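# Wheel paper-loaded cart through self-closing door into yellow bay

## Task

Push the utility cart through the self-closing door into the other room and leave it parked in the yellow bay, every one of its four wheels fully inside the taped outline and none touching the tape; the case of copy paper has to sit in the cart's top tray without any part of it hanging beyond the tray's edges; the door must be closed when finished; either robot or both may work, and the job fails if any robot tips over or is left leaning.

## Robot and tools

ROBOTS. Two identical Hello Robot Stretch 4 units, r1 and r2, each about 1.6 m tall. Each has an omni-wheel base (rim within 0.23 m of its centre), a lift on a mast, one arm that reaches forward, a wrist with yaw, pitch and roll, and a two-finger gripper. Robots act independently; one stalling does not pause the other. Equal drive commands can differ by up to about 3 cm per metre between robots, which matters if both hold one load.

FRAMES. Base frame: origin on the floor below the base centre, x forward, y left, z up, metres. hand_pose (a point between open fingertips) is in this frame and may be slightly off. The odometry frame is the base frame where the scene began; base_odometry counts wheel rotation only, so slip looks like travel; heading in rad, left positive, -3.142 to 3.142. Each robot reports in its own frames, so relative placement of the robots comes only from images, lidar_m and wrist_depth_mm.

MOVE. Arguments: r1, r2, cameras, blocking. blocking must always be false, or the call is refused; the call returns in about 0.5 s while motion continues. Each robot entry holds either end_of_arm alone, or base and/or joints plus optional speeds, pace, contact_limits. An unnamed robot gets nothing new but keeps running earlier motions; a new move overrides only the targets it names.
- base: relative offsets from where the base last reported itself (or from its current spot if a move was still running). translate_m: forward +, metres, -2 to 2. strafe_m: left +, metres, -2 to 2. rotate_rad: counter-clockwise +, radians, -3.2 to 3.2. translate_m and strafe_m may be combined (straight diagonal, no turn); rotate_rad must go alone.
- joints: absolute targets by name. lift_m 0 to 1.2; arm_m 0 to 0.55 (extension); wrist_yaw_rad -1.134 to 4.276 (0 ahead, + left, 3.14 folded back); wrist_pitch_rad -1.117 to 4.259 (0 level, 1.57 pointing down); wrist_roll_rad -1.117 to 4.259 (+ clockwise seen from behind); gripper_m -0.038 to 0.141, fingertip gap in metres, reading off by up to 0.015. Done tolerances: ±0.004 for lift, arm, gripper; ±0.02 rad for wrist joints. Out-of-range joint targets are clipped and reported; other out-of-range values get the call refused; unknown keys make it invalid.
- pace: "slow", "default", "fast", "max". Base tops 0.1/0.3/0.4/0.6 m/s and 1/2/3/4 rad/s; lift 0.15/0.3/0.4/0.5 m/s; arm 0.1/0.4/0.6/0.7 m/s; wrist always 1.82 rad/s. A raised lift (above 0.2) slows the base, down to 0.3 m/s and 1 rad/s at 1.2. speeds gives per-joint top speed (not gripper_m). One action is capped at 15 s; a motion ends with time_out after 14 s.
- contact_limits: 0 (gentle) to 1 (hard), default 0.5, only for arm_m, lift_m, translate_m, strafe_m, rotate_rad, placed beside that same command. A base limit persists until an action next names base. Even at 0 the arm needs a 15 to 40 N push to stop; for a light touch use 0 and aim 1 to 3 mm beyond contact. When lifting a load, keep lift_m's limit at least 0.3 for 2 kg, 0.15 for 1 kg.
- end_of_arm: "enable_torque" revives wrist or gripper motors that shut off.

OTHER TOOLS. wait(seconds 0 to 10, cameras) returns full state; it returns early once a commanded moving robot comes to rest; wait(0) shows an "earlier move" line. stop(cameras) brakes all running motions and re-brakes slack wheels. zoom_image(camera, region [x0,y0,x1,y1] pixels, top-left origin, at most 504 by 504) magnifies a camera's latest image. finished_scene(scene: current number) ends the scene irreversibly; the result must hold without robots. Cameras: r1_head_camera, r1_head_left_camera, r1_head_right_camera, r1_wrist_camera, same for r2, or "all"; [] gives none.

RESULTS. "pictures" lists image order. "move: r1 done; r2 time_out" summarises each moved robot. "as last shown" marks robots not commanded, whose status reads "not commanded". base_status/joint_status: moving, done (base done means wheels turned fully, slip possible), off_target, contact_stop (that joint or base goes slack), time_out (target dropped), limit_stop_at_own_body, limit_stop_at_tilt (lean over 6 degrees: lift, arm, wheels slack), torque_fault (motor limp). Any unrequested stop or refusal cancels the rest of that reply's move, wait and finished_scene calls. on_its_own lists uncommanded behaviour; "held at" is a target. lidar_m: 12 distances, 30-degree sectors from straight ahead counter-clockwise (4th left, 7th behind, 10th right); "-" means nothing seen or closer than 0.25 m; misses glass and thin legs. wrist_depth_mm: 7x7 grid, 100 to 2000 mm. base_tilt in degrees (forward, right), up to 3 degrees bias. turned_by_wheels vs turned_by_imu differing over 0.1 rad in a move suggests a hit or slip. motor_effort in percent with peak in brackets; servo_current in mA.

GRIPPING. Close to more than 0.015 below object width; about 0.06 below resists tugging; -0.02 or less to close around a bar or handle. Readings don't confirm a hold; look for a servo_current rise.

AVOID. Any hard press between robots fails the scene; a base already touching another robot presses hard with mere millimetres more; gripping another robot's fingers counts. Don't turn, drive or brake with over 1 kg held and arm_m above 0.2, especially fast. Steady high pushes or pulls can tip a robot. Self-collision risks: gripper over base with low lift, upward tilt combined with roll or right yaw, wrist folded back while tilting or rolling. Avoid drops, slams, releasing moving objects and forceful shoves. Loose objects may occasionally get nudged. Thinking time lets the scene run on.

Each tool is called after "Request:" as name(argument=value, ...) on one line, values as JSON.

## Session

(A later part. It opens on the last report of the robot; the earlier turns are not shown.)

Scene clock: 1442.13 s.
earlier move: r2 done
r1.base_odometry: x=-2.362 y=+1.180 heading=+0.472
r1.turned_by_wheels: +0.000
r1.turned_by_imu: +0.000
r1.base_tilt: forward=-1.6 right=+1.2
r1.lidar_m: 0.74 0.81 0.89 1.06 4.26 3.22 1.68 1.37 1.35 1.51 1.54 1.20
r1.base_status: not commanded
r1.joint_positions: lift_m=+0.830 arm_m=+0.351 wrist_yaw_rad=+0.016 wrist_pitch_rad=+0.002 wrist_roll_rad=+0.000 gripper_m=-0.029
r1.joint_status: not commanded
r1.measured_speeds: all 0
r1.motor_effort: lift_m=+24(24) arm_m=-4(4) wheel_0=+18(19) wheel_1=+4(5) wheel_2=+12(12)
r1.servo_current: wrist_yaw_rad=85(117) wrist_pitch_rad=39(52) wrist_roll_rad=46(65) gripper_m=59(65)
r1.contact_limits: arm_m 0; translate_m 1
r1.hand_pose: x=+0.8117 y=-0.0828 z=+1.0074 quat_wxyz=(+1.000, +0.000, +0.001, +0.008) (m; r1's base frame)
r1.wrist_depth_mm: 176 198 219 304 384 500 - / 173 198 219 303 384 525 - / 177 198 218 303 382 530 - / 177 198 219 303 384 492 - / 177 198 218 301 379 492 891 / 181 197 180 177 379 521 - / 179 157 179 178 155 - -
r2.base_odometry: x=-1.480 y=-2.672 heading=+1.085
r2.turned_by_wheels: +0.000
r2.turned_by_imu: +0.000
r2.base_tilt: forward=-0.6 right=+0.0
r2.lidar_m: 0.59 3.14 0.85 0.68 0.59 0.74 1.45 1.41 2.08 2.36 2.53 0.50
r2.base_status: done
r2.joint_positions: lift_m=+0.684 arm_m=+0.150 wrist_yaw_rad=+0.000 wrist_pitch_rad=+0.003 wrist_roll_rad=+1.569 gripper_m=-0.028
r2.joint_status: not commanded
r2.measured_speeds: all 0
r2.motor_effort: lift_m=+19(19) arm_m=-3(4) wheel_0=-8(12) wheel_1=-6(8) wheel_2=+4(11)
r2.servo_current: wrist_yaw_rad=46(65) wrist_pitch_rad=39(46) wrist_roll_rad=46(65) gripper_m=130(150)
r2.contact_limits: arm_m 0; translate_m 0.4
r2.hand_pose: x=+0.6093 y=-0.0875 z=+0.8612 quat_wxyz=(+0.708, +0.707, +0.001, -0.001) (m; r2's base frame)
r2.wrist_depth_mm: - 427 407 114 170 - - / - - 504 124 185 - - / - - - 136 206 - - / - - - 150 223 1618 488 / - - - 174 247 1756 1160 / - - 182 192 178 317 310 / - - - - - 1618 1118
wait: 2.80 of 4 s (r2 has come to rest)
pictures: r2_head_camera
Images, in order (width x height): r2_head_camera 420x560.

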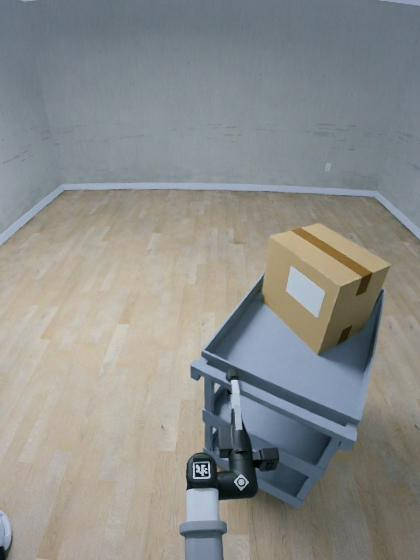

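Request:
move(r2={"base":{"translate_m":-0.2},"pace":"slow","contact_limits":{"translate_m":0.4}}, blocking=false, cameras=[])

Request:
wait(seconds=4, cameras=["r2_head_camera"])

Scene clock: 1453.73 s.
move: r2 moving
r1: as last shown
r1.lidar_m: 0.72 0.81 0.91 1.08 4.25 3.20 1.67 1.35 1.36 1.53 1.57 1.21
r1.motor_effort: lift_m=+24(24) arm_m=-4(4) wheel_0=+18(19) wheel_1=+5(5) wheel_2=+12(12)
r1.servo_current: wrist_yaw_rad=91(98) wrist_pitch_rad=33(46) wrist_roll_rad=65(65) gripper_m=52(59)
r1.contact_limits: arm_m 0; translate_m 1
r1.wrist_depth_mm: 177 198 219 304 387 504 - / 172 198 218 301 384 525 - / 177 198 218 301 382 525 - / 176 198 218 304 382 496 - / 177 198 219 303 382 496 891 / 180 196 180 178 382 521 - / 179 157 179 177 156 - -
r2.base_odometry: x=-1.486 y=-2.683 heading=+1.085
r2.turned_by_wheels: -0.001
r2.turned_by_imu: +0.000
r2.base_tilt: forward=-0.6 right=+0.1
r2.lidar_m: 0.61 3.15 0.82 0.68 0.57 0.73 1.48 1.42 2.07 2.37 2.50 0.51
r2.base_status: translate_m moving
r2.joint_positions: lift_m=+0.684 arm_m=+0.150 wrist_yaw_rad=+0.000 wrist_pitch_rad=+0.003 wrist_roll_rad=+1.569 gripper_m=-0.028
r2.joint_status: not commanded
r2.measured_speeds: translate_m=-0.049 strafe_m=+0.000 rotate_rad=+0.000 lift_m=+0.000 arm_m=+0.000 wrist_yaw_rad=+0.000 wrist_pitch_rad=+0.000 wrist_roll_rad=+0.000
r2.motor_effort: lift_m=+19(19) arm_m=-4(4) wheel_0=-7(12) wheel_1=-8(10) wheel_2=+9(9)
r2.servo_current: wrist_yaw_rad=52(52) wrist_pitch_rad=39(46) wrist_roll_rad=52(59) gripper_m=137(143)
r2.contact_limits: arm_m 0; translate_m 0.4
r2.hand_pose: x=+0.6093 y=-0.0875 z=+0.8612 quat_wxyz=(+0.708, +0.707, +0.001, -0.001) (m; r2's base frame)
r2.wrist_depth_mm: - 430 407 117 171 - - / - - 508 125 186 - - / - - - 137 204 - - / - - - 151 224 1618 488 / - - - 171 248 1708 1205 / - - 182 189 177 315 310 / - - - - - 1576 1138
pictures: none
No camera images: "cameras" was empty.

Scene clock: 1456.50 s.
earlier move: r2 done
r1.base_odometry: x=-2.362 y=+1.180 heading=+0.472
r1.turned_by_wheels: +0.000
r1.turned_by_imu: +0.000
r1.base_tilt: forward=-1.6 right=+1.3
r1.lidar_m: 0.71 0.88 0.96 1.28 4.24 3.20 1.66 1.37 1.34 1.52 1.55 1.18
r1.base_status: not commanded
r1.joint_positions: lift_m=+0.830 arm_m=+0.351 wrist_yaw_rad=+0.016 wrist_pitch_rad=+0.002 wrist_roll_rad=+0.000 gripper_m=-0.029
r1.joint_status: not commanded
r1.measured_speeds: all 0
r1.motor_effort: lift_m=+24(24) arm_m=-4(4) wheel_0=+18(19) wheel_1=+4(5) wheel_2=+12(12)
r1.servo_current: wrist_yaw_rad=91(117) wrist_pitch_rad=33(52) wrist_roll_rad=46(72) gripper_m=52(65)
r1.contact_limits: arm_m 0; translate_m 1
r1.hand_pose: x=+0.8117 y=-0.0828 z=+1.0074 quat_wxyz=(+1.000, +0.000, +0.001, +0.008) (m; r1's base frame)
r1.wrist_depth_mm: 176 198 219 303 389 504 - / 173 198 218 304 384 530 - / 177 198 218 304 384 517 - / 177 198 219 301 379 496 - / 176 198 218 301 382 492 - / 173 196 179 178 384 521 - / 179 158 180 177 155 - -
r2.base_odometry: x=-1.573 y=-2.848 heading=+1.085
r2.turned_by_wheels: +0.000
r2.turned_by_imu: -0.001
r2.base_tilt: forward=-0.7 right=+0.1
r2.lidar_m: 0.61 3.18 0.79 0.51 0.51 0.77 4.18 1.23 1.77 2.34 2.51 0.49
r2.base_status: done
r2.joint_positions: lift_m=+0.684 arm_m=+0.150 wrist_yaw_rad=-0.002 wrist_pitch_rad=+0.003 wrist_roll_rad=+1.569 gripper_m=-0.028
r2.joint_status: not commanded
r2.measured_speeds: all 0
r2.motor_effort: lift_m=+19(19) arm_m=-3(4) wheel_0=-8(15) wheel_1=-5(10) wheel_2=+3(10)
r2.servo_current: wrist_yaw_rad=46(59) wrist_pitch_rad=39(46) wrist_roll_rad=59(59) gripper_m=143(143)
r2.contact_limits: arm_m 0; translate_m 0.4
r2.hand_pose: x=+0.6091 y=-0.0880 z=+0.8612 quat_wxyz=(+0.708, +0.707, +0.000, -0.002) (m; r2's base frame)
r2.wrist_depth_mm: - 433 421 107 165 - - / - - 517 121 181 - - / - - - 132 199 1661 - / - - - 146 222 1618 488 / - - - 168 248 1756 1205 / - - 183 193 178 310 312 / - - - - - 1618 1160
wait: 2.77 of 4 s (r2 has come to rest)
pictures: r2_head_camera
Images, in order (width x height): r2_head_camera 420x560.

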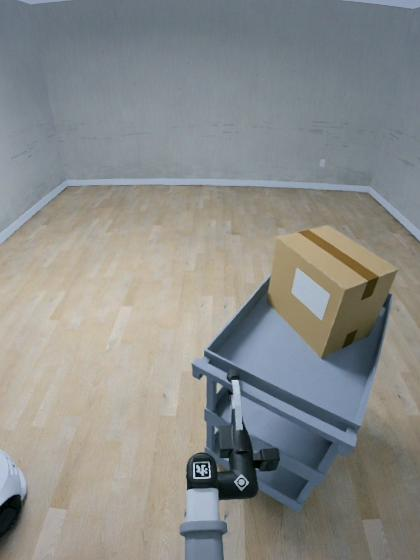

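Request:
move(r2={"joints":{"wrist_yaw_rad":0.3},"speeds":{"wrist_yaw_rad":0.2}}, blocking=false, cameras=[])

Request:
wait(seconds=4, cameras=["r2_head_camera"])

Scene clock: 1478.90 s.
move: r2 moving
r1: as last shown
r1.base_tilt: forward=-1.6 right=+1.2
r1.lidar_m: 0.72 0.90 0.97 1.27 4.26 3.22 1.67 1.36 1.33 1.50 1.55 1.17
r1.servo_current: wrist_yaw_rad=98(98) wrist_pitch_rad=39(46) wrist_roll_rad=33(59) gripper_m=59(65)
r1.contact_limits: arm_m 0; translate_m 1
r1.wrist_depth_mm: 176 198 219 303 387 500 - / 173 198 219 303 384 530 - / 177 198 219 303 384 525 - / 176 198 218 301 379 496 - / 177 198 218 301 382 496 - / 172 196 180 178 379 525 - / 179 157 179 177 155 - -
r2.base_odometry: x=-1.573 y=-2.848 heading=+1.084
r2.turned_by_wheels: +0.000
r2.turned_by_imu: +0.000
r2.base_tilt: forward=-0.7 right=+0.1
r2.lidar_m: 0.60 3.19 0.79 0.48 0.51 0.77 4.19 1.24 1.79 2.34 2.49 0.49
r2.base_status: not commanded
r2.joint_positions: lift_m=+0.684 arm_m=+0.150 wrist_yaw_rad=+0.058 wrist_pitch_rad=+0.003 wrist_roll_rad=+1.569 gripper_m=-0.028
r2.joint_status: wrist_yaw_rad moving
r2.measured_speeds: translate_m=+0.000 strafe_m=+0.000 rotate_rad=+0.000 lift_m=+0.000 arm_m=+0.000 wrist_yaw_rad=+0.208 wrist_pitch_rad=+0.000 wrist_roll_rad=+0.000
r2.motor_effort: lift_m=+19(19) arm_m=-4(4) wheel_0=-9(9) wheel_1=-5(5) wheel_2=+1(3)
r2.servo_current: wrist_yaw_rad=254(254) wrist_pitch_rad=46(46) wrist_roll_rad=39(59) gripper_m=130(143)
r2.contact_limits: arm_m 0; translate_m 0.4
r2.hand_pose: x=+0.6139 y=-0.0706 z=+0.8612 quat_wxyz=(+0.707, +0.706, +0.021, +0.019) (m; r2's base frame)
r2.wrist_depth_mm: - 466 433 103 158 - - / - - 539 114 175 - - / - - - 125 195 1499 521 / - - - 141 220 1618 477 / - - - 165 250 1708 1205 / - - 182 195 179 307 1078 / - - - - - 1618 1138
pictures: none
No camera images: "cameras" was empty.

Scene clock: 1480.47 s.
earlier move: r2 done
r1.base_odometry: x=-2.362 y=+1.180 heading=+0.472
r1.turned_by_wheels: +0.000
r1.turned_by_imu: +0.000
r1.base_tilt: forward=-1.5 right=+1.3
r1.lidar_m: 0.73 0.89 0.90 1.30 4.27 3.19 1.66 1.35 1.34 1.51 1.55 1.18
r1.base_status: not commanded
r1.joint_positions: lift_m=+0.830 arm_m=+0.351 wrist_yaw_rad=+0.016 wrist_pitch_rad=+0.002 wrist_roll_rad=+0.000 gripper_m=-0.029
r1.joint_status: not commanded
r1.measured_speeds: all 0
r1.motor_effort: lift_m=+24(24) arm_m=-4(4) wheel_0=+18(19) wheel_1=+4(5) wheel_2=+12(12)
r1.servo_current: wrist_yaw_rad=72(111) wrist_pitch_rad=46(46) wrist_roll_rad=52(59) gripper_m=59(65)
r1.contact_limits: arm_m 0; translate_m 1
r1.hand_pose: x=+0.8117 y=-0.0828 z=+1.0074 quat_wxyz=(+1.000, +0.000, +0.001, +0.008) (m; r1's base frame)
r1.wrist_depth_mm: 177 198 218 304 384 508 - / 173 198 220 306 387 525 - / 176 198 219 301 387 521 - / 177 198 219 303 382 492 - / 177 197 217 301 382 492 891 / 172 196 179 178 379 525 - / 179 157 179 177 155 - -
r2.base_odometry: x=-1.574 y=-2.848 heading=+1.085
r2.turned_by_wheels: +0.001
r2.turned_by_imu: +0.001
r2.base_tilt: forward=-0.7 right=+0.1
r2.lidar_m: 0.51 3.20 0.80 0.50 0.51 0.76 4.19 1.24 1.81 2.33 2.52 0.40
r2.base_status: not commanded
r2.joint_positions: lift_m=+0.684 arm_m=+0.150 wrist_yaw_rad=+0.289 wrist_pitch_rad=+0.003 wrist_roll_rad=+1.569 gripper_m=-0.028
r2.joint_status: all done
r2.measured_speeds: translate_m=+0.000 strafe_m=+0.000 rotate_rad=+0.000 lift_m=+0.000 arm_m=+0.000 wrist_yaw_rad=+0.002 wrist_pitch_rad=+0.000 wrist_roll_rad=+0.000
r2.motor_effort: lift_m=+19(19) arm_m=-1(4) wheel_0=+1(9) wheel_1=-2(5) wheel_2=+0(3)
r2.servo_current: wrist_yaw_rad=85(254) wrist_pitch_rad=46(46) wrist_roll_rad=59(59) gripper_m=130(143)
r2.contact_limits: arm_m 0; translate_m 0.4
r2.hand_pose: x=+0.6222 y=-0.0017 z=+0.8612 quat_wxyz=(+0.700, +0.699, +0.103, +0.101) (m; r2's base frame)
r2.wrist_depth_mm: - - - - - - - / - - - - - - - / - - - - - - - / - - - - - - 1205 / - - - - - 320 319 / - - 182 146 178 1499 1205 / - - - - - 1618 1138
wait: 1.57 of 4 s (r2 has come to rest)
pictures: r2_head_camera
Images, in order (width x height): r2_head_camera 420x560.

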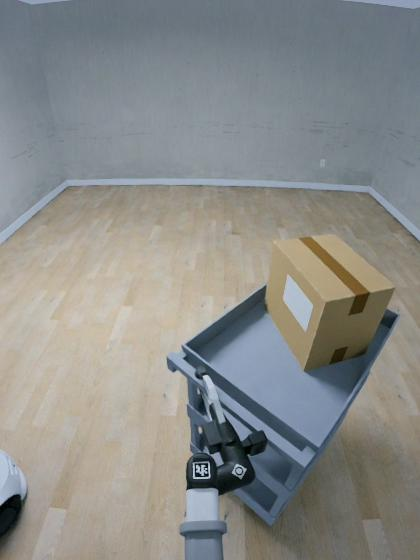

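Request:
move(r2={"joints":{"wrist_yaw_rad":0.0},"speeds":{"wrist_yaw_rad":0.2}}, blocking=false, cameras=[])

Request:
wait(seconds=3, cameras=["r2_head_camera","r2_wrist_camera"])

Scene clock: 1487.33 s.
move: r2 moving
r1: as last shown
r1.base_tilt: forward=-1.6 right=+1.2
r1.lidar_m: 0.72 0.90 0.91 1.29 4.25 3.24 1.66 1.36 1.35 1.51 1.55 1.19
r1.motor_effort: lift_m=+24(24) arm_m=-4(4) wheel_0=+19(19) wheel_1=+4(5) wheel_2=+12(12)
r1.servo_current: wrist_yaw_rad=91(98) wrist_pitch_rad=46(46) wrist_roll_rad=52(65) gripper_m=52(65)
r1.contact_limits: arm_m 0; translate_m 1
r1.wrist_depth_mm: 176 198 218 304 389 500 - / 173 198 218 303 384 525 - / 177 198 218 303 382 525 - / 176 198 219 300 382 496 - / 176 198 218 301 382 492 904 / 172 196 179 177 382 521 - / 179 157 180 178 155 - -
r2.base_odometry: x=-1.574 y=-2.848 heading=+1.085
r2.turned_by_wheels: +0.000
r2.turned_by_imu: +0.001
r2.base_tilt: forward=-0.6 right=+0.0
r2.lidar_m: 0.48 3.20 0.79 0.50 0.51 0.79 4.19 1.24 1.78 2.33 2.48 0.41
r2.base_status: not commanded
r2.joint_positions: lift_m=+0.684 arm_m=+0.150 wrist_yaw_rad=+0.232 wrist_pitch_rad=+0.003 wrist_roll_rad=+1.569 gripper_m=-0.028
r2.joint_status: wrist_yaw_rad moving
r2.measured_speeds: translate_m=+0.000 strafe_m=+0.000 rotate_rad=+0.000 lift_m=+0.000 arm_m=+0.000 wrist_yaw_rad=-0.140 wrist_pitch_rad=+0.000 wrist_roll_rad=+0.000
r2.motor_effort: lift_m=+19(19) arm_m=+4(4) wheel_0=+1(2) wheel_1=-2(2) wheel_2=+0(1)
r2.servo_current: wrist_yaw_rad=137(137) wrist_pitch_rad=39(46) wrist_roll_rad=46(65) gripper_m=130(137)
r2.contact_limits: arm_m 0; translate_m 0.4
r2.hand_pose: x=+0.6217 y=-0.0187 z=+0.8612 quat_wxyz=(+0.703, +0.702, +0.083, +0.081) (m; r2's base frame)
r2.wrist_depth_mm: - - - - - - - / - - - - - - - / - - - - - - 1138 / - - - - - 1499 1205 / - - - - - 319 319 / - - 182 144 177 1618 1205 / - - - - - 1576 1138
pictures: none
No camera images: "cameras" was empty.

Scene clock: 1488.87 s.
earlier move: r2 done
r1.base_odometry: x=-2.362 y=+1.180 heading=+0.472
r1.turned_by_wheels: +0.000
r1.turned_by_imu: +0.000
r1.base_tilt: forward=-1.6 right=+1.2
r1.lidar_m: 0.73 0.89 0.97 1.27 4.25 3.22 1.65 1.37 1.34 1.52 1.55 1.20
r1.base_status: not commanded
r1.joint_positions: lift_m=+0.830 arm_m=+0.351 wrist_yaw_rad=+0.016 wrist_pitch_rad=+0.002 wrist_roll_rad=+0.000 gripper_m=-0.029
r1.joint_status: not commanded
r1.measured_speeds: all 0
r1.motor_effort: lift_m=+24(24) arm_m=-4(4) wheel_0=+19(19) wheel_1=+4(5) wheel_2=+12(12)
r1.servo_current: wrist_yaw_rad=85(111) wrist_pitch_rad=46(52) wrist_roll_rad=52(65) gripper_m=59(65)
r1.contact_limits: arm_m 0; translate_m 1
r1.hand_pose: x=+0.8117 y=-0.0828 z=+1.0074 quat_wxyz=(+1.000, +0.000, +0.001, +0.008) (m; r1's base frame)
r1.wrist_depth_mm: 177 197 219 304 387 504 - / 173 198 218 304 384 521 - / 177 198 218 301 384 525 - / 176 198 218 301 382 496 - / 177 198 218 300 379 492 - / 172 196 179 177 384 521 - / 179 157 180 177 155 - -
r2.base_odometry: x=-1.574 y=-2.848 heading=+1.086
r2.turned_by_wheels: +0.000
r2.turned_by_imu: +0.000
r2.base_tilt: forward=-0.7 right=+0.1
r2.lidar_m: 0.63 3.18 0.80 0.49 0.51 0.75 4.17 1.24 1.77 2.34 2.47 0.47
r2.base_status: not commanded
r2.joint_positions: lift_m=+0.684 arm_m=+0.150 wrist_yaw_rad=+0.019 wrist_pitch_rad=+0.003 wrist_roll_rad=+1.569 gripper_m=-0.028
r2.joint_status: all done
r2.measured_speeds: all 0
r2.on_its_own: wrist_yaw_rad is at rest, and its servo_current (111 mA) is outside its rest range (0 to 104 mA)
r2.motor_effort: lift_m=+19(19) arm_m=+3(4) wheel_0=+3(3) wheel_1=-1(2) wheel_2=+0(1)
r2.servo_current: wrist_yaw_rad=111(215) wrist_pitch_rad=39(46) wrist_roll_rad=46(65) gripper_m=124(137)
r2.contact_limits: arm_m 0; translate_m 0.4
r2.hand_pose: x=+0.6109 y=-0.0820 z=+0.8612 quat_wxyz=(+0.708, +0.706, +0.008, +0.006) (m; r2's base frame)
r2.wrist_depth_mm: - 442 424 - 145 - - / - - 535 - 161 - - / - - - 109 181 1397 512 / - - - 127 206 1618 469 / - - - 144 237 1708 1205 / - - 182 178 178 312 315 / - - - - - 1618 1138
wait: 1.53 of 3 s (r2 has come to rest)
pictures: r2_head_camera, r2_wrist_camera
Images, in order (width x height): r2_head_camera 420x560, r2_wrist_camera 616x392.

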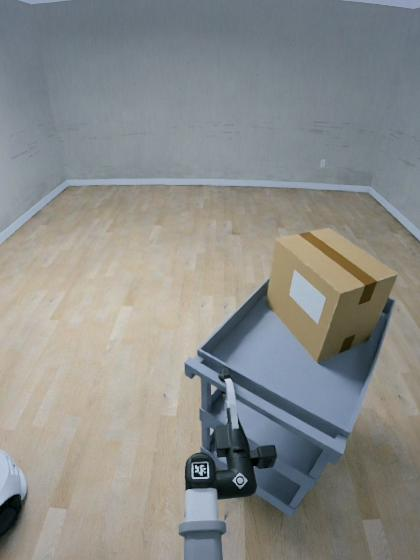

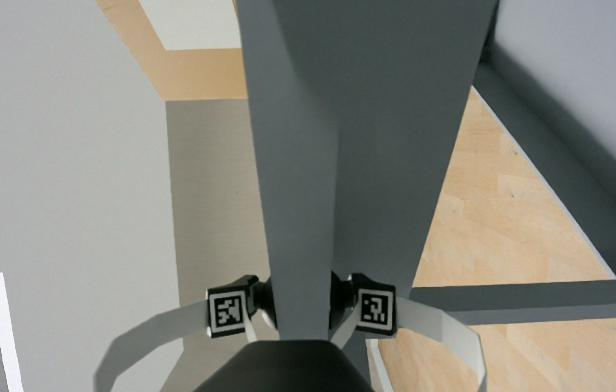

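Works: cart yaws back. Continue to negative wrist yaw.

Request:
move(r2={"joints":{"wrist_yaw_rad":-0.35},"speeds":{"wrist_yaw_rad":0.25}}, blocking=false, cameras=[])

Request:
wait(seconds=4, cameras=["r2_head_camera","r2_wrist_camera"])

Scene clock: 1492.67 s.
move: r2 moving
r1: as last shown
r1.base_tilt: forward=-1.5 right=+1.2
r1.lidar_m: 0.73 0.88 0.94 1.32 4.23 3.25 1.63 1.37 1.34 1.53 1.54 1.20
r1.motor_effort: lift_m=+24(24) arm_m=-3(4) wheel_0=+18(18) wheel_1=+5(5) wheel_2=+12(12)
r1.servo_current: wrist_yaw_rad=98(104) wrist_pitch_rad=46(46) wrist_roll_rad=52(72) gripper_m=52(59)
r1.contact_limits: arm_m 0; translate_m 1
r1.wrist_depth_mm: 177 198 217 303 389 500 - / 173 198 218 304 384 525 - / 177 198 218 304 384 525 - / 177 197 218 300 382 492 - / 176 197 219 301 379 492 891 / 172 197 180 178 379 525 - / 179 157 180 177 155 - -
r2.base_odometry: x=-1.574 y=-2.848 heading=+1.086
r2.turned_by_wheels: +0.000
r2.turned_by_imu: +0.001
r2.base_tilt: forward=-0.8 right=+0.0
r2.lidar_m: 0.58 3.18 0.79 0.48 0.51 0.78 4.16 1.25 1.80 2.34 2.51 0.45
r2.base_status: not commanded
r2.joint_positions: lift_m=+0.684 arm_m=+0.150 wrist_yaw_rad=-0.100 wrist_pitch_rad=+0.003 wrist_roll_rad=+1.569 gripper_m=-0.029
r2.joint_status: wrist_yaw_rad moving
r2.measured_speeds: translate_m=-0.002 strafe_m=-0.001 rotate_rad=+0.008 lift_m=+0.000 arm_m=+0.000 wrist_yaw_rad=-0.303 wrist_pitch_rad=+0.000 wrist_roll_rad=+0.000
r2.motor_effort: lift_m=+19(19) arm_m=+4(4) wheel_0=+4(4) wheel_1=+0(1) wheel_2=+0(1)
r2.servo_current: wrist_yaw_rad=78(260) wrist_pitch_rad=46(46) wrist_roll_rad=46(59) gripper_m=85(137)
r2.contact_limits: arm_m 0; translate_m 0.4
r2.hand_pose: x=+0.5991 y=-0.1158 z=+0.8612 quat_wxyz=(+0.707, +0.706, -0.034, -0.036) (m; r2's base frame)
r2.wrist_depth_mm: - 392 384 - 151 - - / - 500 459 103 163 - - / - - 574 111 178 - - / - - - 126 196 1618 496 / - - - 137 218 1576 1205 / - - 187 154 179 1576 1118 / - - - - 289 297 297
pictures: none
No camera images: "cameras" was empty.

Scene clock: 1494.07 s.
earlier move: r2 done
r1.base_odometry: x=-2.362 y=+1.180 heading=+0.472
r1.turned_by_wheels: +0.000
r1.turned_by_imu: +0.000
r1.base_tilt: forward=-1.6 right=+1.2
r1.lidar_m: 0.73 0.90 0.97 1.36 4.23 3.24 1.66 1.36 1.33 1.50 1.56 1.18
r1.base_status: not commanded
r1.joint_positions: lift_m=+0.830 arm_m=+0.351 wrist_yaw_rad=+0.016 wrist_pitch_rad=+0.002 wrist_roll_rad=+0.000 gripper_m=-0.029
r1.joint_status: not commanded
r1.measured_speeds: all 0
r1.motor_effort: lift_m=+24(24) arm_m=-4(4) wheel_0=+18(19) wheel_1=+4(5) wheel_2=+12(12)
r1.servo_current: wrist_yaw_rad=91(104) wrist_pitch_rad=46(52) wrist_roll_rad=46(72) gripper_m=59(65)
r1.contact_limits: arm_m 0; translate_m 1
r1.hand_pose: x=+0.8117 y=-0.0828 z=+1.0074 quat_wxyz=(+1.000, +0.000, +0.001, +0.008) (m; r1's base frame)
r1.wrist_depth_mm: 176 198 218 304 389 496 - / 173 198 218 303 387 525 - / 177 198 220 301 384 525 - / 176 198 219 303 384 500 - / 177 197 218 301 384 488 - / 172 197 180 177 384 525 - / 179 157 179 177 156 - -
r2.base_odometry: x=-1.574 y=-2.848 heading=+1.086
r2.turned_by_wheels: +0.000
r2.turned_by_imu: +0.001
r2.base_tilt: forward=-0.7 right=+0.0
r2.lidar_m: 0.54 3.16 0.78 0.50 0.51 0.75 4.18 1.24 1.77 2.33 0.52 0.47
r2.base_status: not commanded
r2.joint_positions: lift_m=+0.684 arm_m=+0.150 wrist_yaw_rad=-0.341 wrist_pitch_rad=+0.003 wrist_roll_rad=+1.569 gripper_m=-0.029
r2.joint_status: all done
r2.measured_speeds: all 0
r2.motor_effort: lift_m=+19(19) arm_m=+4(4) wheel_0=+7(8) wheel_1=+2(2) wheel_2=+3(3)
r2.servo_current: wrist_yaw_rad=72(280) wrist_pitch_rad=52(52) wrist_roll_rad=46(59) gripper_m=85(137)
r2.contact_limits: arm_m 0; translate_m 0.4
r2.hand_pose: x=+0.5634 y=-0.1789 z=+0.8612 quat_wxyz=(+0.697, +0.696, -0.119, -0.121) (m; r2's base frame)
r2.wrist_depth_mm: - 484 452 142 197 - - / - 439 430 147 204 778 - / - - 492 151 211 - - / - - 564 158 220 - - / - - - 164 228 1863 - / - - 186 169 178 1618 484 / - - - - 246 1618 1138
wait: 1.40 of 4 s (r2 has come to rest)
pictures: r2_head_camera, r2_wrist_camera
Images, in order (width x height): r2_head_camera 420x560, r2_wrist_camera 616x392.

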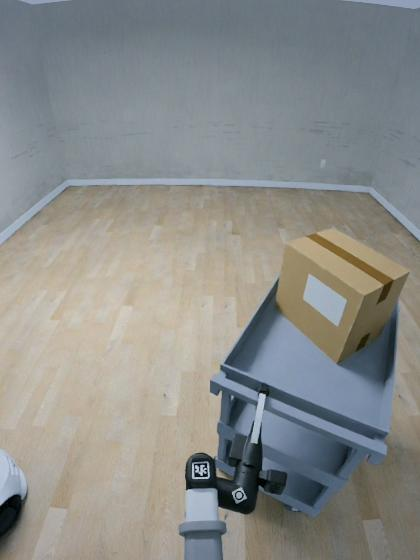

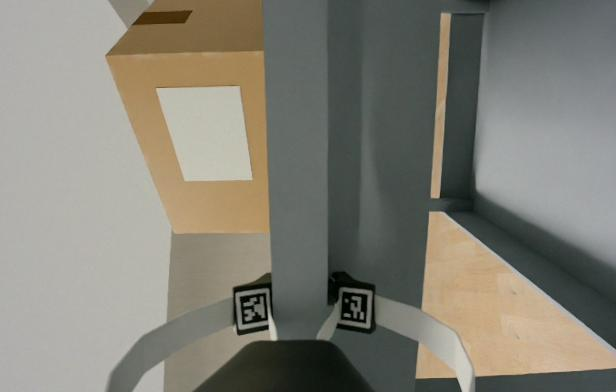

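Request:
move(r2={"base":{"strafe_m":-0.39},"joints":{"wrist_yaw_rad":0.0},"speeds":{"wrist_yaw_rad":0.1},"pace":"slow","contact_limits":{"strafe_m":0.4}}, blocking=false, cameras=[])

Request:
wait(seconds=6, cameras=[])

Request:
wait(seconds=1, cameras=["r2_head_camera","r2_wrist_camera"])

Scene clock: 1519.00 s.
move: r2 moving
r1: as last shown
r1.base_tilt: forward=-1.5 right=+1.2
r1.lidar_m: 0.73 0.90 0.99 1.37 4.25 3.24 1.66 1.36 1.37 1.52 1.55 1.17
r1.servo_current: wrist_yaw_rad=98(104) wrist_pitch_rad=39(46) wrist_roll_rad=46(59) gripper_m=52(65)
r1.contact_limits: arm_m 0; translate_m 1
r1.wrist_depth_mm: 177 198 218 304 387 500 - / 173 198 219 304 384 530 - / 177 198 219 303 382 525 - / 177 198 219 301 382 492 - / 176 198 218 303 382 488 891 / 172 197 180 177 379 521 - / 179 157 179 178 155 - -
r2.base_odometry: x=-1.561 y=-2.855 heading=+1.087
r2.turned_by_wheels: +0.001
r2.turned_by_imu: +0.001
r2.base_tilt: forward=-0.7 right=+0.1
r2.lidar_m: 0.57 3.19 0.80 0.50 0.50 0.80 4.19 1.24 1.80 2.32 0.51 0.50
r2.base_status: strafe_m moving
r2.joint_positions: lift_m=+0.684 arm_m=+0.150 wrist_yaw_rad=-0.306 wrist_pitch_rad=+0.003 wrist_roll_rad=+1.569 gripper_m=-0.029
r2.joint_status: wrist_yaw_rad moving
r2.measured_speeds: translate_m=+0.000 strafe_m=-0.056 rotate_rad=+0.001 lift_m=+0.000 arm_m=+0.000 wrist_yaw_rad=+0.111 wrist_pitch_rad=+0.000 wrist_roll_rad=+0.000
r2.motor_effort: lift_m=+19(19) arm_m=+4(4) wheel_0=+16(16) wheel_1=-5(7) wheel_2=+0(2)
r2.servo_current: wrist_yaw_rad=20(85) wrist_pitch_rad=39(46) wrist_roll_rad=46(52) gripper_m=91(91)
r2.contact_limits: arm_m 0; strafe_m 0.4
r2.hand_pose: x=+0.5695 y=-0.1703 z=+0.8612 quat_wxyz=(+0.699, +0.698, -0.107, -0.109) (m; r2's base frame)
r2.wrist_depth_mm: - 424 421 136 190 - - / - 442 427 142 198 759 - / - - 492 148 208 - - / - - 574 154 216 - - / - - - 162 227 1756 517 / - - 186 168 178 1576 1205 / - - - - 249 285 1138
pictures: none
No camera images: "cameras" was empty.

Scene clock: 1523.53 s.
earlier move: r2 done
r1.base_odometry: x=-2.362 y=+1.180 heading=+0.472
r1.turned_by_wheels: +0.000
r1.turned_by_imu: +0.000
r1.base_tilt: forward=-1.6 right=+1.2
r1.lidar_m: 0.71 1.25 1.33 1.86 4.26 3.23 1.66 1.37 1.36 1.50 1.56 1.18
r1.base_status: not commanded
r1.joint_positions: lift_m=+0.830 arm_m=+0.351 wrist_yaw_rad=+0.016 wrist_pitch_rad=+0.002 wrist_roll_rad=+0.000 gripper_m=-0.029
r1.joint_status: not commanded
r1.measured_speeds: all 0
r1.motor_effort: lift_m=+24(24) arm_m=-4(4) wheel_0=+18(19) wheel_1=+5(5) wheel_2=+12(12)
r1.servo_current: wrist_yaw_rad=85(111) wrist_pitch_rad=39(52) wrist_roll_rad=72(78) gripper_m=59(65)
r1.contact_limits: arm_m 0; translate_m 1
r1.hand_pose: x=+0.8117 y=-0.0828 z=+1.0074 quat_wxyz=(+1.000, +0.000, +0.001, +0.008) (m; r1's base frame)
r1.wrist_depth_mm: 176 197 219 304 389 504 - / 173 198 218 303 384 530 - / 177 198 219 303 382 521 - / 177 198 220 303 384 492 - / 177 198 218 301 379 492 - / 180 196 180 177 382 525 - / 178 157 179 178 155 - -
r2.base_odometry: x=-1.229 y=-3.030 heading=+1.087
r2.turned_by_wheels: +0.000
r2.turned_by_imu: +0.001
r2.base_tilt: forward=-0.7 right=+0.1
r2.lidar_m: 0.57 3.63 1.27 0.89 0.91 1.37 1.17 1.26 1.88 1.97 2.11 0.44
r2.base_status: done
r2.joint_positions: lift_m=+0.684 arm_m=+0.150 wrist_yaw_rad=+0.001 wrist_pitch_rad=+0.003 wrist_roll_rad=+1.569 gripper_m=-0.029
r2.joint_status: all done
r2.measured_speeds: all 0
r2.motor_effort: lift_m=+19(19) arm_m=+4(4) wheel_0=+6(18) wheel_1=-2(7) wheel_2=+0(2)
r2.servo_current: wrist_yaw_rad=46(91) wrist_pitch_rad=39(52) wrist_roll_rad=46(65) gripper_m=91(98)
r2.contact_limits: arm_m 0; strafe_m 0.4
r2.hand_pose: x=+0.6093 y=-0.0872 z=+0.8612 quat_wxyz=(+0.708, +0.707, +0.001, -0.001) (m; r2's base frame)
r2.wrist_depth_mm: - 404 399 - 139 - - / - - 492 - 152 - - / - - - - 169 178 - / - - - 109 191 1499 484 / - - - 124 220 1576 1182 / - - 187 151 177 1537 1118 / - - - - 306 1576 1138
wait: 4.53 of 6 s (r2 has come to rest)
pictures: none
No camera images: "cameras" was empty.

Scene clock: 1524.53 s.
r1.base_odometry: x=-2.362 y=+1.180 heading=+0.472
r1.turned_by_wheels: +0.000
r1.turned_by_imu: +0.000
r1.base_tilt: forward=-1.6 right=+1.2
r1.lidar_m: 0.72 1.24 1.33 1.87 4.25 3.21 1.68 1.36 1.35 1.52 1.55 1.20
r1.base_status: not commanded
r1.joint_positions: lift_m=+0.830 arm_m=+0.351 wrist_yaw_rad=+0.016 wrist_pitch_rad=+0.002 wrist_roll_rad=+0.000 gripper_m=-0.029
r1.joint_status: not commanded
r1.measured_speeds: all 0
r1.motor_effort: lift_m=+24(24) arm_m=-4(4) wheel_0=+18(19) wheel_1=+4(5) wheel_2=+12(12)
r1.servo_current: wrist_yaw_rad=98(111) wrist_pitch_rad=39(52) wrist_roll_rad=46(78) gripper_m=59(65)
r1.contact_limits: arm_m 0; translate_m 1
r1.hand_pose: x=+0.8117 y=-0.0828 z=+1.0074 quat_wxyz=(+1.000, +0.000, +0.001, +0.008) (m; r1's base frame)
r1.wrist_depth_mm: 176 198 218 303 387 504 - / 173 198 218 303 384 525 - / 176 197 218 303 382 521 - / 177 197 219 303 382 488 - / 178 198 218 301 384 496 878 / 180 197 179 178 379 525 - / 179 158 179 177 155 - -
r2.base_odometry: x=-1.229 y=-3.030 heading=+1.087
r2.turned_by_wheels: +0.000
r2.turned_by_imu: +0.000
r2.base_tilt: forward=-0.7 right=+0.1
r2.lidar_m: 0.56 3.70 1.27 0.91 0.92 1.39 1.13 1.27 1.85 1.94 2.10 0.46
r2.base_status: done
r2.joint_positions: lift_m=+0.684 arm_m=+0.150 wrist_yaw_rad=+0.001 wrist_pitch_rad=+0.003 wrist_roll_rad=+1.569 gripper_m=-0.029
r2.joint_status: all done
r2.measured_speeds: all 0
r2.motor_effort: lift_m=+19(19) arm_m=+4(4) wheel_0=+6(18) wheel_1=-3(7) wheel_2=+0(2)
r2.servo_current: wrist_yaw_rad=39(91) wrist_pitch_rad=39(52) wrist_roll_rad=39(65) gripper_m=91(98)
r2.contact_limits: arm_m 0; strafe_m 0.4
r2.hand_pose: x=+0.6093 y=-0.0872 z=+0.8612 quat_wxyz=(+0.708, +0.707, +0.001, -0.001) (m; r2's base frame)
r2.wrist_depth_mm: - 407 397 - 140 - - / - - 492 - 151 - - / - - - - 169 178 - / - - - 109 192 1499 484 / - - - 124 221 1618 1182 / - - 187 151 177 1499 1138 / - - - - 304 1618 1138
wait: 1.00 s; at rest by 0.27 s
pictures: r2_head_camera, r2_wrist_camera
Images, in order (width x height): r2_head_camera 420x560, r2_wrist_camera 616x392.

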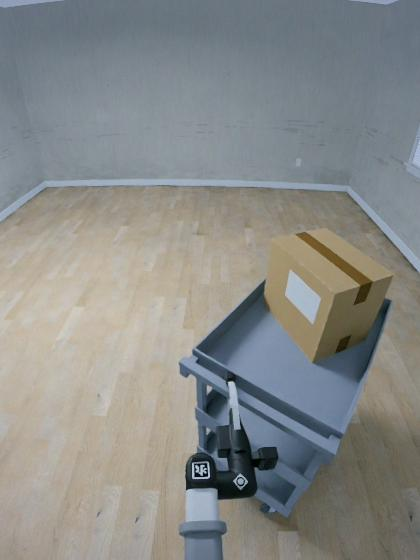

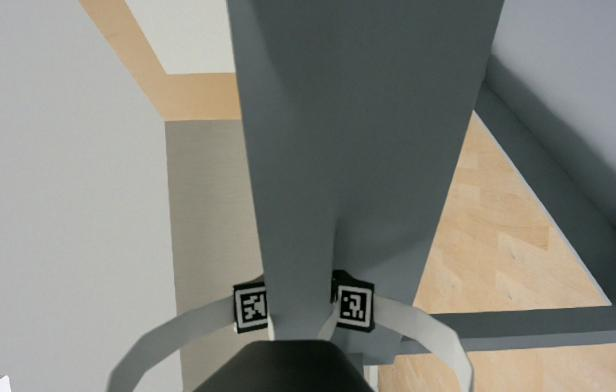

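Request:
move(r2={"base":{"rotate_rad":0.35},"pace":"slow","contact_limits":{"rotate_rad":0.5}}, blocking=false, cameras=[])

Request:
wait(seconds=3, cameras=["r2_head_camera","r2_wrist_camera"])

Scene clock: 1544.20 s.
move: r2 moving
r1: as last shown
r1.base_tilt: forward=-1.6 right=+1.3
r1.lidar_m: 0.73 1.24 1.28 1.82 4.25 3.24 1.65 1.36 1.36 1.51 1.52 1.20
r1.servo_current: wrist_yaw_rad=85(104) wrist_pitch_rad=46(46) wrist_roll_rad=59(59) gripper_m=52(65)
r1.contact_limits: arm_m 0; translate_m 1
r1.wrist_depth_mm: 176 198 219 304 389 504 - / 173 198 219 303 387 530 - / 177 198 219 304 387 525 - / 177 198 218 303 382 496 - / 177 197 217 303 382 488 - / 180 198 180 178 382 521 - / 179 157 179 178 155 - -
r2.base_odometry: x=-1.229 y=-3.030 heading=+1.209
r2.turned_by_wheels: +0.122
r2.turned_by_imu: +0.117
r2.base_tilt: forward=-0.7 right=+0.1
r2.lidar_m: 0.60 3.38 1.13 0.87 0.98 4.15 1.17 1.29 1.94 1.93 2.21 0.43
r2.base_status: rotate_rad moving
r2.joint_positions: lift_m=+0.684 arm_m=+0.150 wrist_yaw_rad=-0.016 wrist_pitch_rad=+0.003 wrist_roll_rad=+1.569 gripper_m=-0.029
r2.joint_status: not commanded
r2.measured_speeds: translate_m=-0.001 strafe_m=+0.001 rotate_rad=+0.491 lift_m=+0.000 arm_m=+0.000 wrist_yaw_rad=-0.014 wrist_pitch_rad=+0.000 wrist_roll_rad=+0.000
r2.motor_effort: lift_m=+19(19) arm_m=+5(5) wheel_0=-20(25) wheel_1=-11(14) wheel_2=-18(19)
r2.servo_current: wrist_yaw_rad=85(85) wrist_pitch_rad=39(46) wrist_roll_rad=46(52) gripper_m=91(98)
r2.contact_limits: arm_m 0; rotate_rad 0.5
r2.hand_pose: x=+0.6078 y=-0.0919 z=+0.8612 quat_wxyz=(+0.708, +0.707, -0.005, -0.007) (m; r2's base frame)
r2.wrist_depth_mm: - 433 418 - 132 - - / - - 530 - 148 - - / - - - - 167 549 512 / - - - 104 192 1537 466 / - - - 125 226 1618 1205 / - - 186 152 179 324 324 / - - - - - 1576 1182
pictures: none
No camera images: "cameras" was empty.

Scene clock: 1545.57 s.
earlier move: r2 done
r1.base_odometry: x=-2.362 y=+1.180 heading=+0.472
r1.turned_by_wheels: +0.000
r1.turned_by_imu: +0.000
r1.base_tilt: forward=-1.6 right=+1.2
r1.lidar_m: 0.72 1.25 1.13 1.55 4.26 3.22 1.68 1.36 1.32 1.51 1.56 1.18
r1.base_status: not commanded
r1.joint_positions: lift_m=+0.830 arm_m=+0.351 wrist_yaw_rad=+0.016 wrist_pitch_rad=+0.002 wrist_roll_rad=+0.000 gripper_m=-0.029
r1.joint_status: not commanded
r1.measured_speeds: all 0
r1.motor_effort: lift_m=+24(24) arm_m=-4(4) wheel_0=+18(19) wheel_1=+5(5) wheel_2=+12(12)
r1.servo_current: wrist_yaw_rad=91(111) wrist_pitch_rad=46(46) wrist_roll_rad=33(65) gripper_m=72(72)
r1.contact_limits: arm_m 0; translate_m 1
r1.hand_pose: x=+0.8117 y=-0.0828 z=+1.0074 quat_wxyz=(+1.000, +0.000, +0.001, +0.008) (m; r1's base frame)
r1.wrist_depth_mm: 176 198 219 303 387 504 - / 172 198 218 303 384 530 - / 177 197 218 303 384 521 - / 177 198 218 301 384 496 - / 177 197 218 301 377 492 891 / 180 196 180 178 382 530 - / 180 158 179 178 155 - -
r2.base_odometry: x=-1.229 y=-3.030 heading=+1.436
r2.turned_by_wheels: +0.227
r2.turned_by_imu: +0.220
r2.base_tilt: forward=-0.7 right=+0.1
r2.lidar_m: 0.58 1.34 1.03 0.88 1.16 1.16 1.19 1.55 1.93 1.98 0.59 0.36
r2.base_status: done
r2.joint_positions: lift_m=+0.684 arm_m=+0.150 wrist_yaw_rad=-0.006 wrist_pitch_rad=+0.003 wrist_roll_rad=+1.569 gripper_m=-0.029
r2.joint_status: not commanded
r2.measured_speeds: all 0
r2.motor_effort: lift_m=+19(19) arm_m=+6(6) wheel_0=+3(25) wheel_1=-4(14) wheel_2=-3(19)
r2.servo_current: wrist_yaw_rad=59(104) wrist_pitch_rad=39(46) wrist_roll_rad=52(65) gripper_m=85(98)
r2.contact_limits: arm_m 0; rotate_rad 0.5
r2.hand_pose: x=+0.6087 y=-0.0890 z=+0.8612 quat_wxyz=(+0.708, +0.707, -0.001, -0.003) (m; r2's base frame)
r2.wrist_depth_mm: - - - - - - - / - - - - - - - / - - - - - - 427 / - - - - - - 1182 / - - - - - 1499 1138 / - - - - 167 332 1118 / - - - - - 1576 1182
wait: 1.37 of 3 s (r2 has come to rest)
pictures: r2_head_camera, r2_wrist_camera
Images, in order (width x height): r2_head_camera 420x560, r2_wrist_camera 616x392.

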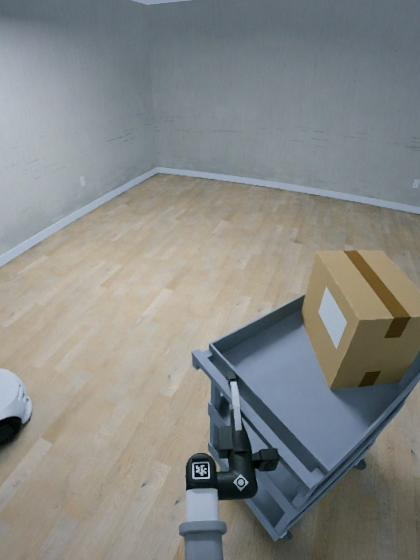

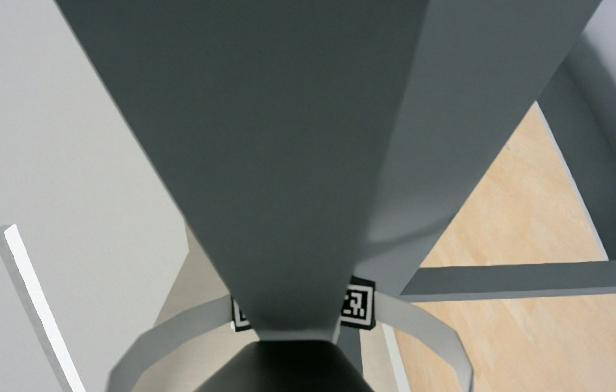

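Request:
move(r2={"joints":{"gripper_m":0.01}}, blocking=false, cameras=[])

Request:
wait(seconds=2, cameras=[])

Request:
move(r2={"base":{"rotate_rad":-0.35},"pace":"slow","contact_limits":{"rotate_rad":0.5}}, blocking=false, cameras=[])

Request:
wait(seconds=3, cameras=["r2_head_camera","r2_wrist_camera"])

Scene clock: 1562.70 s.
move: r2 moving
r1: as last shown
r1.lidar_m: 0.72 1.26 1.12 1.58 4.25 3.23 1.65 1.36 1.33 1.52 1.56 1.20
r1.servo_current: wrist_yaw_rad=98(111) wrist_pitch_rad=46(52) wrist_roll_rad=39(59) gripper_m=59(59)
r1.contact_limits: arm_m 0; translate_m 1
r1.wrist_depth_mm: 176 198 218 303 387 500 - / 173 198 219 304 387 530 - / 177 198 219 303 382 525 - / 177 198 218 303 387 492 - / 177 198 219 301 382 488 904 / 180 196 180 178 382 525 - / 179 157 180 177 155 - -
r2.base_odometry: x=-1.229 y=-3.030 heading=+1.436
r2.turned_by_wheels: +0.000
r2.turned_by_imu: +0.001
r2.base_tilt: forward=-0.7 right=+0.0
r2.lidar_m: 0.58 1.35 1.03 0.87 1.18 1.16 1.17 1.54 1.93 1.98 0.61 0.37
r2.base_status: not commanded
r2.joint_positions: lift_m=+0.684 arm_m=+0.150 wrist_yaw_rad=-0.006 wrist_pitch_rad=+0.003 wrist_roll_rad=+1.569 gripper_m=-0.004
r2.joint_status: gripper_m moving
r2.measured_speeds: all 0
r2.motor_effort: lift_m=+19(19) arm_m=+6(6) wheel_0=+4(4) wheel_1=-4(4) wheel_2=-4(4)
r2.servo_current: wrist_yaw_rad=52(52) wrist_pitch_rad=39(52) wrist_roll_rad=46(59) gripper_m=85(98)
r2.contact_limits: arm_m 0; rotate_rad 0.5
r2.hand_pose: x=+0.6087 y=-0.0890 z=+0.8612 quat_wxyz=(+0.708, +0.707, -0.001, -0.003) (m; r2's base frame)
r2.wrist_depth_mm: - - - - - - - / - - - - - - - / - - - - - - 439 / - - - - - - 1182 / - - - - - 1397 1118 / - - - - 171 1366 1205 / - - - - - 1537 1182
pictures: none
No camera images: "cameras" was empty.

Scene clock: 1563.33 s.
earlier move: r2 done
r1.base_odometry: x=-2.362 y=+1.180 heading=+0.472
r1.turned_by_wheels: +0.000
r1.turned_by_imu: +0.000
r1.base_tilt: forward=-1.6 right=+1.2
r1.lidar_m: 0.73 1.23 1.14 1.55 4.26 3.21 1.69 1.35 1.35 1.52 1.55 1.19
r1.base_status: not commanded
r1.joint_positions: lift_m=+0.830 arm_m=+0.351 wrist_yaw_rad=+0.016 wrist_pitch_rad=+0.002 wrist_roll_rad=+0.000 gripper_m=-0.029
r1.joint_status: not commanded
r1.measured_speeds: all 0
r1.motor_effort: lift_m=+24(24) arm_m=-4(4) wheel_0=+18(19) wheel_1=+5(5) wheel_2=+12(12)
r1.servo_current: wrist_yaw_rad=98(111) wrist_pitch_rad=46(52) wrist_roll_rad=59(59) gripper_m=59(59)
r1.contact_limits: arm_m 0; translate_m 1
r1.hand_pose: x=+0.8117 y=-0.0828 z=+1.0074 quat_wxyz=(+1.000, +0.000, +0.001, +0.008) (m; r1's base frame)
r1.wrist_depth_mm: 176 198 217 306 384 500 - / 173 198 219 303 387 530 - / 177 198 218 303 382 525 - / 177 198 219 301 382 492 - / 177 197 219 300 382 492 891 / 180 197 180 178 379 521 - / 179 157 180 178 155 - -
r2.base_odometry: x=-1.229 y=-3.030 heading=+1.436
r2.turned_by_wheels: +0.000
r2.turned_by_imu: +0.000
r2.base_tilt: forward=-0.7 right=+0.1
r2.lidar_m: 0.56 1.35 1.01 0.89 1.15 1.16 1.18 1.54 1.96 1.98 0.63 0.38
r2.base_status: not commanded
r2.joint_positions: lift_m=+0.684 arm_m=+0.150 wrist_yaw_rad=-0.006 wrist_pitch_rad=+0.003 wrist_roll_rad=+1.569 gripper_m=+0.010
r2.joint_status: all done
r2.measured_speeds: all 0
r2.motor_effort: lift_m=+19(19) arm_m=+6(6) wheel_0=+3(4) wheel_1=-4(4) wheel_2=-3(4)
r2.servo_current: wrist_yaw_rad=52(65) wrist_pitch_rad=46(52) wrist_roll_rad=39(59) gripper_m=46(98)
r2.contact_limits: arm_m 0; rotate_rad 0.5
r2.hand_pose: x=+0.6087 y=-0.0890 z=+0.8612 quat_wxyz=(+0.708, +0.707, -0.001, -0.003) (m; r2's base frame)
r2.wrist_depth_mm: - - - - - - - / - - - - - - - / - - - - - - 452 / - - - - - - 1182 / - - - - - 1430 1138 / - - - - 324 1499 1205 / - - - - - 1708 1205
wait: 0.63 of 2 s (r2 has come to rest)
pictures: none
No camera images: "cameras" was empty.

Scene clock: 1563.83 s.
move: r2 moving
r1: as last shown
r1.base_tilt: forward=-1.6 right=+1.3
r1.lidar_m: 0.72 1.24 1.14 1.60 4.24 3.21 1.68 1.36 1.36 1.50 1.54 1.19
r1.motor_effort: lift_m=+24(24) arm_m=-4(4) wheel_0=+18(19) wheel_1=+4(5) wheel_2=+12(12)
r1.servo_current: wrist_yaw_rad=85(111) wrist_pitch_rad=39(46) wrist_roll_rad=59(65) gripper_m=59(65)
r1.contact_limits: arm_m 0; translate_m 1
r1.wrist_depth_mm: 176 198 219 304 387 504 - / 172 198 219 304 387 530 - / 177 198 218 304 382 525 - / 176 197 218 301 384 496 - / 177 198 218 304 379 492 891 / 180 197 180 178 382 521 - / 179 157 180 178 155 - -
r2.base_odometry: x=-1.229 y=-3.030 heading=+1.314
r2.turned_by_wheels: -0.123
r2.turned_by_imu: -0.118
r2.base_tilt: forward=-0.7 right=+0.1
r2.lidar_m: 0.54 3.19 1.06 0.89 1.03 4.12 1.19 1.41 1.95 1.96 2.36 0.39
r2.base_status: rotate_rad moving
r2.joint_positions: lift_m=+0.684 arm_m=+0.150 wrist_yaw_rad=+0.012 wrist_pitch_rad=+0.003 wrist_roll_rad=+1.569 gripper_m=+0.010
r2.joint_status: not commanded
r2.measured_speeds: translate_m=-0.001 strafe_m=-0.001 rotate_rad=-0.485 lift_m=+0.000 arm_m=+0.000 wrist_yaw_rad=+0.039 wrist_pitch_rad=+0.000 wrist_roll_rad=+0.000
r2.motor_effort: lift_m=+19(19) arm_m=+7(7) wheel_0=+20(24) wheel_1=+13(13) wheel_2=+16(16)
r2.servo_current: wrist_yaw_rad=78(78) wrist_pitch_rad=46(46) wrist_roll_rad=46(52) gripper_m=46(52)
r2.contact_limits: arm_m 0; rotate_rad 0.5
r2.hand_pose: x=+0.6101 y=-0.0838 z=+0.8612 quat_wxyz=(+0.708, +0.707, +0.005, +0.003) (m; r2's base frame)
r2.wrist_depth_mm: - - - - - - - / - - - - - - - / - - - - - - 469 / - - - - - 1397 1160 / - - - - - 1618 1205 / - - - 121 185 330 1060 / - - - - - 1499 1205
pictures: none
No camera images: "cameras" was empty.

Scene clock: 1564.93 s.
earlier move: r2 done
r1.base_odometry: x=-2.362 y=+1.180 heading=+0.472
r1.turned_by_wheels: +0.000
r1.turned_by_imu: +0.000
r1.base_tilt: forward=-1.6 right=+1.2
r1.lidar_m: 0.73 1.25 1.33 1.59 4.27 3.23 1.68 1.36 1.35 1.50 1.55 1.20
r1.base_status: not commanded
r1.joint_positions: lift_m=+0.830 arm_m=+0.351 wrist_yaw_rad=+0.016 wrist_pitch_rad=+0.002 wrist_roll_rad=+0.000 gripper_m=-0.029
r1.joint_status: not commanded
r1.measured_speeds: all 0
r1.motor_effort: lift_m=+24(24) arm_m=-4(4) wheel_0=+18(19) wheel_1=+5(5) wheel_2=+12(12)
r1.servo_current: wrist_yaw_rad=91(111) wrist_pitch_rad=39(52) wrist_roll_rad=39(65) gripper_m=52(65)
r1.contact_limits: arm_m 0; translate_m 1
r1.hand_pose: x=+0.8117 y=-0.0828 z=+1.0074 quat_wxyz=(+1.000, +0.000, +0.001, +0.008) (m; r1's base frame)
r1.wrist_depth_mm: 176 198 218 304 389 504 - / 173 198 220 304 384 535 - / 177 198 217 303 384 525 - / 177 198 217 303 382 492 - / 177 198 218 301 382 492 891 / 180 196 180 177 379 517 - / 179 157 179 177 155 - -
r2.base_odometry: x=-1.229 y=-3.030 heading=+1.087
r2.turned_by_wheels: -0.227
r2.turned_by_imu: -0.220
r2.base_tilt: forward=-0.7 right=+0.1
r2.lidar_m: 0.58 3.70 1.27 0.89 0.92 1.38 1.16 1.26 1.83 1.94 2.08 0.55
r2.base_status: done
r2.joint_positions: lift_m=+0.684 arm_m=+0.150 wrist_yaw_rad=-0.003 wrist_pitch_rad=+0.003 wrist_roll_rad=+1.569 gripper_m=+0.010
r2.joint_status: not commanded
r2.measured_speeds: all 0
r2.motor_effort: lift_m=+19(19) arm_m=-4(9) wheel_0=+0(24) wheel_1=+4(13) wheel_2=+2(16)
r2.servo_current: wrist_yaw_rad=46(98) wrist_pitch_rad=39(46) wrist_roll_rad=46(65) gripper_m=52(52)
r2.contact_limits: arm_m 0; rotate_rad 0.5
r2.hand_pose: x=+0.6091 y=-0.0883 z=+0.8612 quat_wxyz=(+0.708, +0.707, +0.000, -0.002) (m; r2's base frame)
r2.wrist_depth_mm: - 402 397 135 189 - - / - 477 455 143 198 759 - / - - 525 149 211 - - / - - - 158 223 - - / - - - 172 236 1708 480 / - - 191 181 186 1708 1205 / - - - - 263 286 286
wait: 1.10 of 3 s (r2 has come to rest)
pictures: r2_head_camera, r2_wrist_camera
Images, in order (width x height): r2_head_camera 420x560, r2_wrist_camera 616x392.

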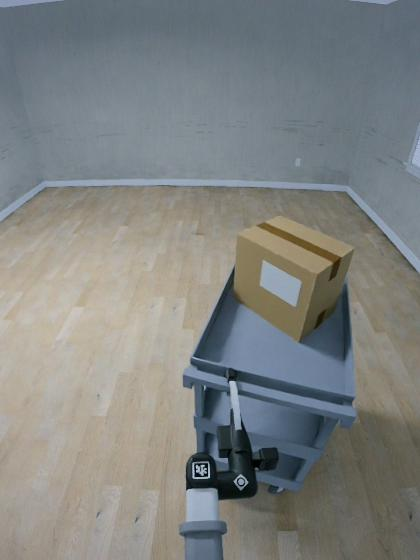

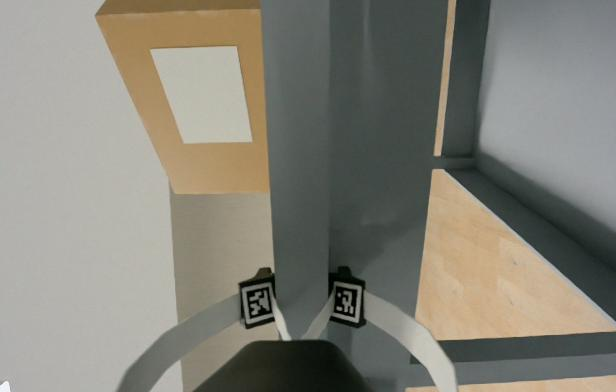

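Request:
move(r2={"base":{"strafe_m":-0.3},"pace":"default","contact_limits":{"strafe_m":0.5}}, blocking=false, cameras=[])

Request:
wait(seconds=4, cameras=["r2_head_camera"])

Scene clock: 1569.83 s.
move: r2 moving
r1: as last shown
r1.lidar_m: 0.73 1.28 1.35 1.61 4.25 3.22 1.67 1.36 1.35 1.51 1.55 1.18
r1.servo_current: wrist_yaw_rad=104(104) wrist_pitch_rad=46(46) wrist_roll_rad=46(65) gripper_m=65(65)
r1.contact_limits: arm_m 0; translate_m 1
r1.wrist_depth_mm: 177 198 219 306 387 504 - / 173 197 220 303 387 530 - / 177 198 218 304 384 525 - / 177 198 218 300 379 492 - / 177 197 217 303 382 492 - / 180 197 180 178 382 517 - / 179 158 180 177 155 - -
r2.base_odometry: x=-1.197 y=-3.047 heading=+1.088
r2.turned_by_wheels: +0.001
r2.turned_by_imu: +0.002
r2.base_tilt: forward=-0.7 right=+0.1
r2.lidar_m: 0.58 3.72 1.31 0.91 0.97 1.45 1.17 1.28 1.84 1.91 2.06 0.53
r2.base_status: strafe_m moving
r2.joint_positions: lift_m=+0.684 arm_m=+0.150 wrist_yaw_rad=+0.004 wrist_pitch_rad=+0.003 wrist_roll_rad=+1.569 gripper_m=+0.010
r2.joint_status: not commanded
r2.measured_speeds: translate_m=-0.001 strafe_m=-0.140 rotate_rad=+0.004 lift_m=+0.000 arm_m=-0.001 wrist_yaw_rad=+0.000 wrist_pitch_rad=+0.000 wrist_roll_rad=+0.000
r2.motor_effort: lift_m=+19(19) arm_m=-4(5) wheel_0=+19(19) wheel_1=-8(9) wheel_2=-1(2)
r2.servo_current: wrist_yaw_rad=46(59) wrist_pitch_rad=39(46) wrist_roll_rad=39(52) gripper_m=52(52)
r2.contact_limits: arm_m 0; strafe_m 0.5
r2.hand_pose: x=+0.6096 y=-0.0864 z=+0.8612 quat_wxyz=(+0.708, +0.707, +0.002, +0.000) (m; r2's base frame)
r2.wrist_depth_mm: - 397 392 133 187 - - / - 459 449 140 196 759 - / - - 521 148 208 - - / - - 621 157 220 - - / - - - 169 235 1756 488 / - - 191 179 183 1618 1182 / - - - - 264 283 290
pictures: none
No camera images: "cameras" was empty.

Scene clock: 1571.67 s.
earlier move: r2 done
r1.base_odometry: x=-2.362 y=+1.180 heading=+0.472
r1.turned_by_wheels: +0.000
r1.turned_by_imu: +0.000
r1.base_tilt: forward=-1.6 right=+1.2
r1.lidar_m: 0.73 1.53 1.62 1.68 4.24 3.22 1.68 1.35 1.36 1.52 1.54 1.20
r1.base_status: not commanded
r1.joint_positions: lift_m=+0.830 arm_m=+0.351 wrist_yaw_rad=+0.016 wrist_pitch_rad=+0.002 wrist_roll_rad=+0.000 gripper_m=-0.029
r1.joint_status: not commanded
r1.measured_speeds: all 0
r1.motor_effort: lift_m=+24(24) arm_m=-4(4) wheel_0=+18(19) wheel_1=+5(5) wheel_2=+12(12)
r1.servo_current: wrist_yaw_rad=72(111) wrist_pitch_rad=33(52) wrist_roll_rad=33(65) gripper_m=65(65)
r1.contact_limits: arm_m 0; translate_m 1
r1.hand_pose: x=+0.8117 y=-0.0828 z=+1.0074 quat_wxyz=(+1.000, +0.000, +0.001, +0.008) (m; r1's base frame)
r1.wrist_depth_mm: 176 198 219 303 384 500 - / 172 198 218 303 387 525 - / 177 198 219 303 384 525 - / 177 198 219 303 382 492 - / 177 198 217 303 382 492 891 / 180 197 180 177 379 525 - / 180 157 180 178 155 - -
r2.base_odometry: x=-0.963 y=-3.169 heading=+1.087
r2.turned_by_wheels: -0.001
r2.turned_by_imu: +0.000
r2.base_tilt: forward=-0.7 right=+0.1
r2.lidar_m: 0.55 4.09 1.56 1.18 1.25 4.22 1.20 1.32 1.69 1.65 1.80 0.59
r2.base_status: done
r2.joint_positions: lift_m=+0.684 arm_m=+0.150 wrist_yaw_rad=+0.001 wrist_pitch_rad=+0.003 wrist_roll_rad=+1.569 gripper_m=+0.010
r2.joint_status: not commanded
r2.measured_speeds: all 0
r2.motor_effort: lift_m=+19(19) arm_m=-4(5) wheel_0=+2(19) wheel_1=-1(10) wheel_2=+0(3)
r2.servo_current: wrist_yaw_rad=59(65) wrist_pitch_rad=46(46) wrist_roll_rad=59(59) gripper_m=46(59)
r2.contact_limits: arm_m 0; strafe_m 0.5
r2.hand_pose: x=+0.6094 y=-0.0871 z=+0.8612 quat_wxyz=(+0.708, +0.707, +0.001, -0.001) (m; r2's base frame)
r2.wrist_depth_mm: - - - 189 251 1808 - / - - 654 187 248 798 - / - - 484 186 246 854 - / - - 517 183 243 842 - / - - 564 182 242 831 - / - - 190 181 185 1618 - / - - - - - 1618 1205
wait: 1.83 of 4 s (r2 has come to rest)
pictures: r2_head_camera
Images, in order (width x height): r2_head_camera 420x560.

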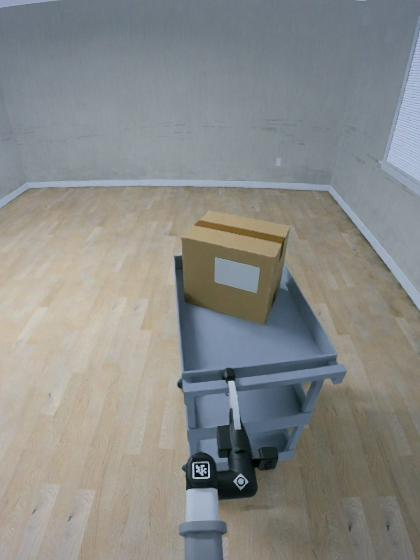

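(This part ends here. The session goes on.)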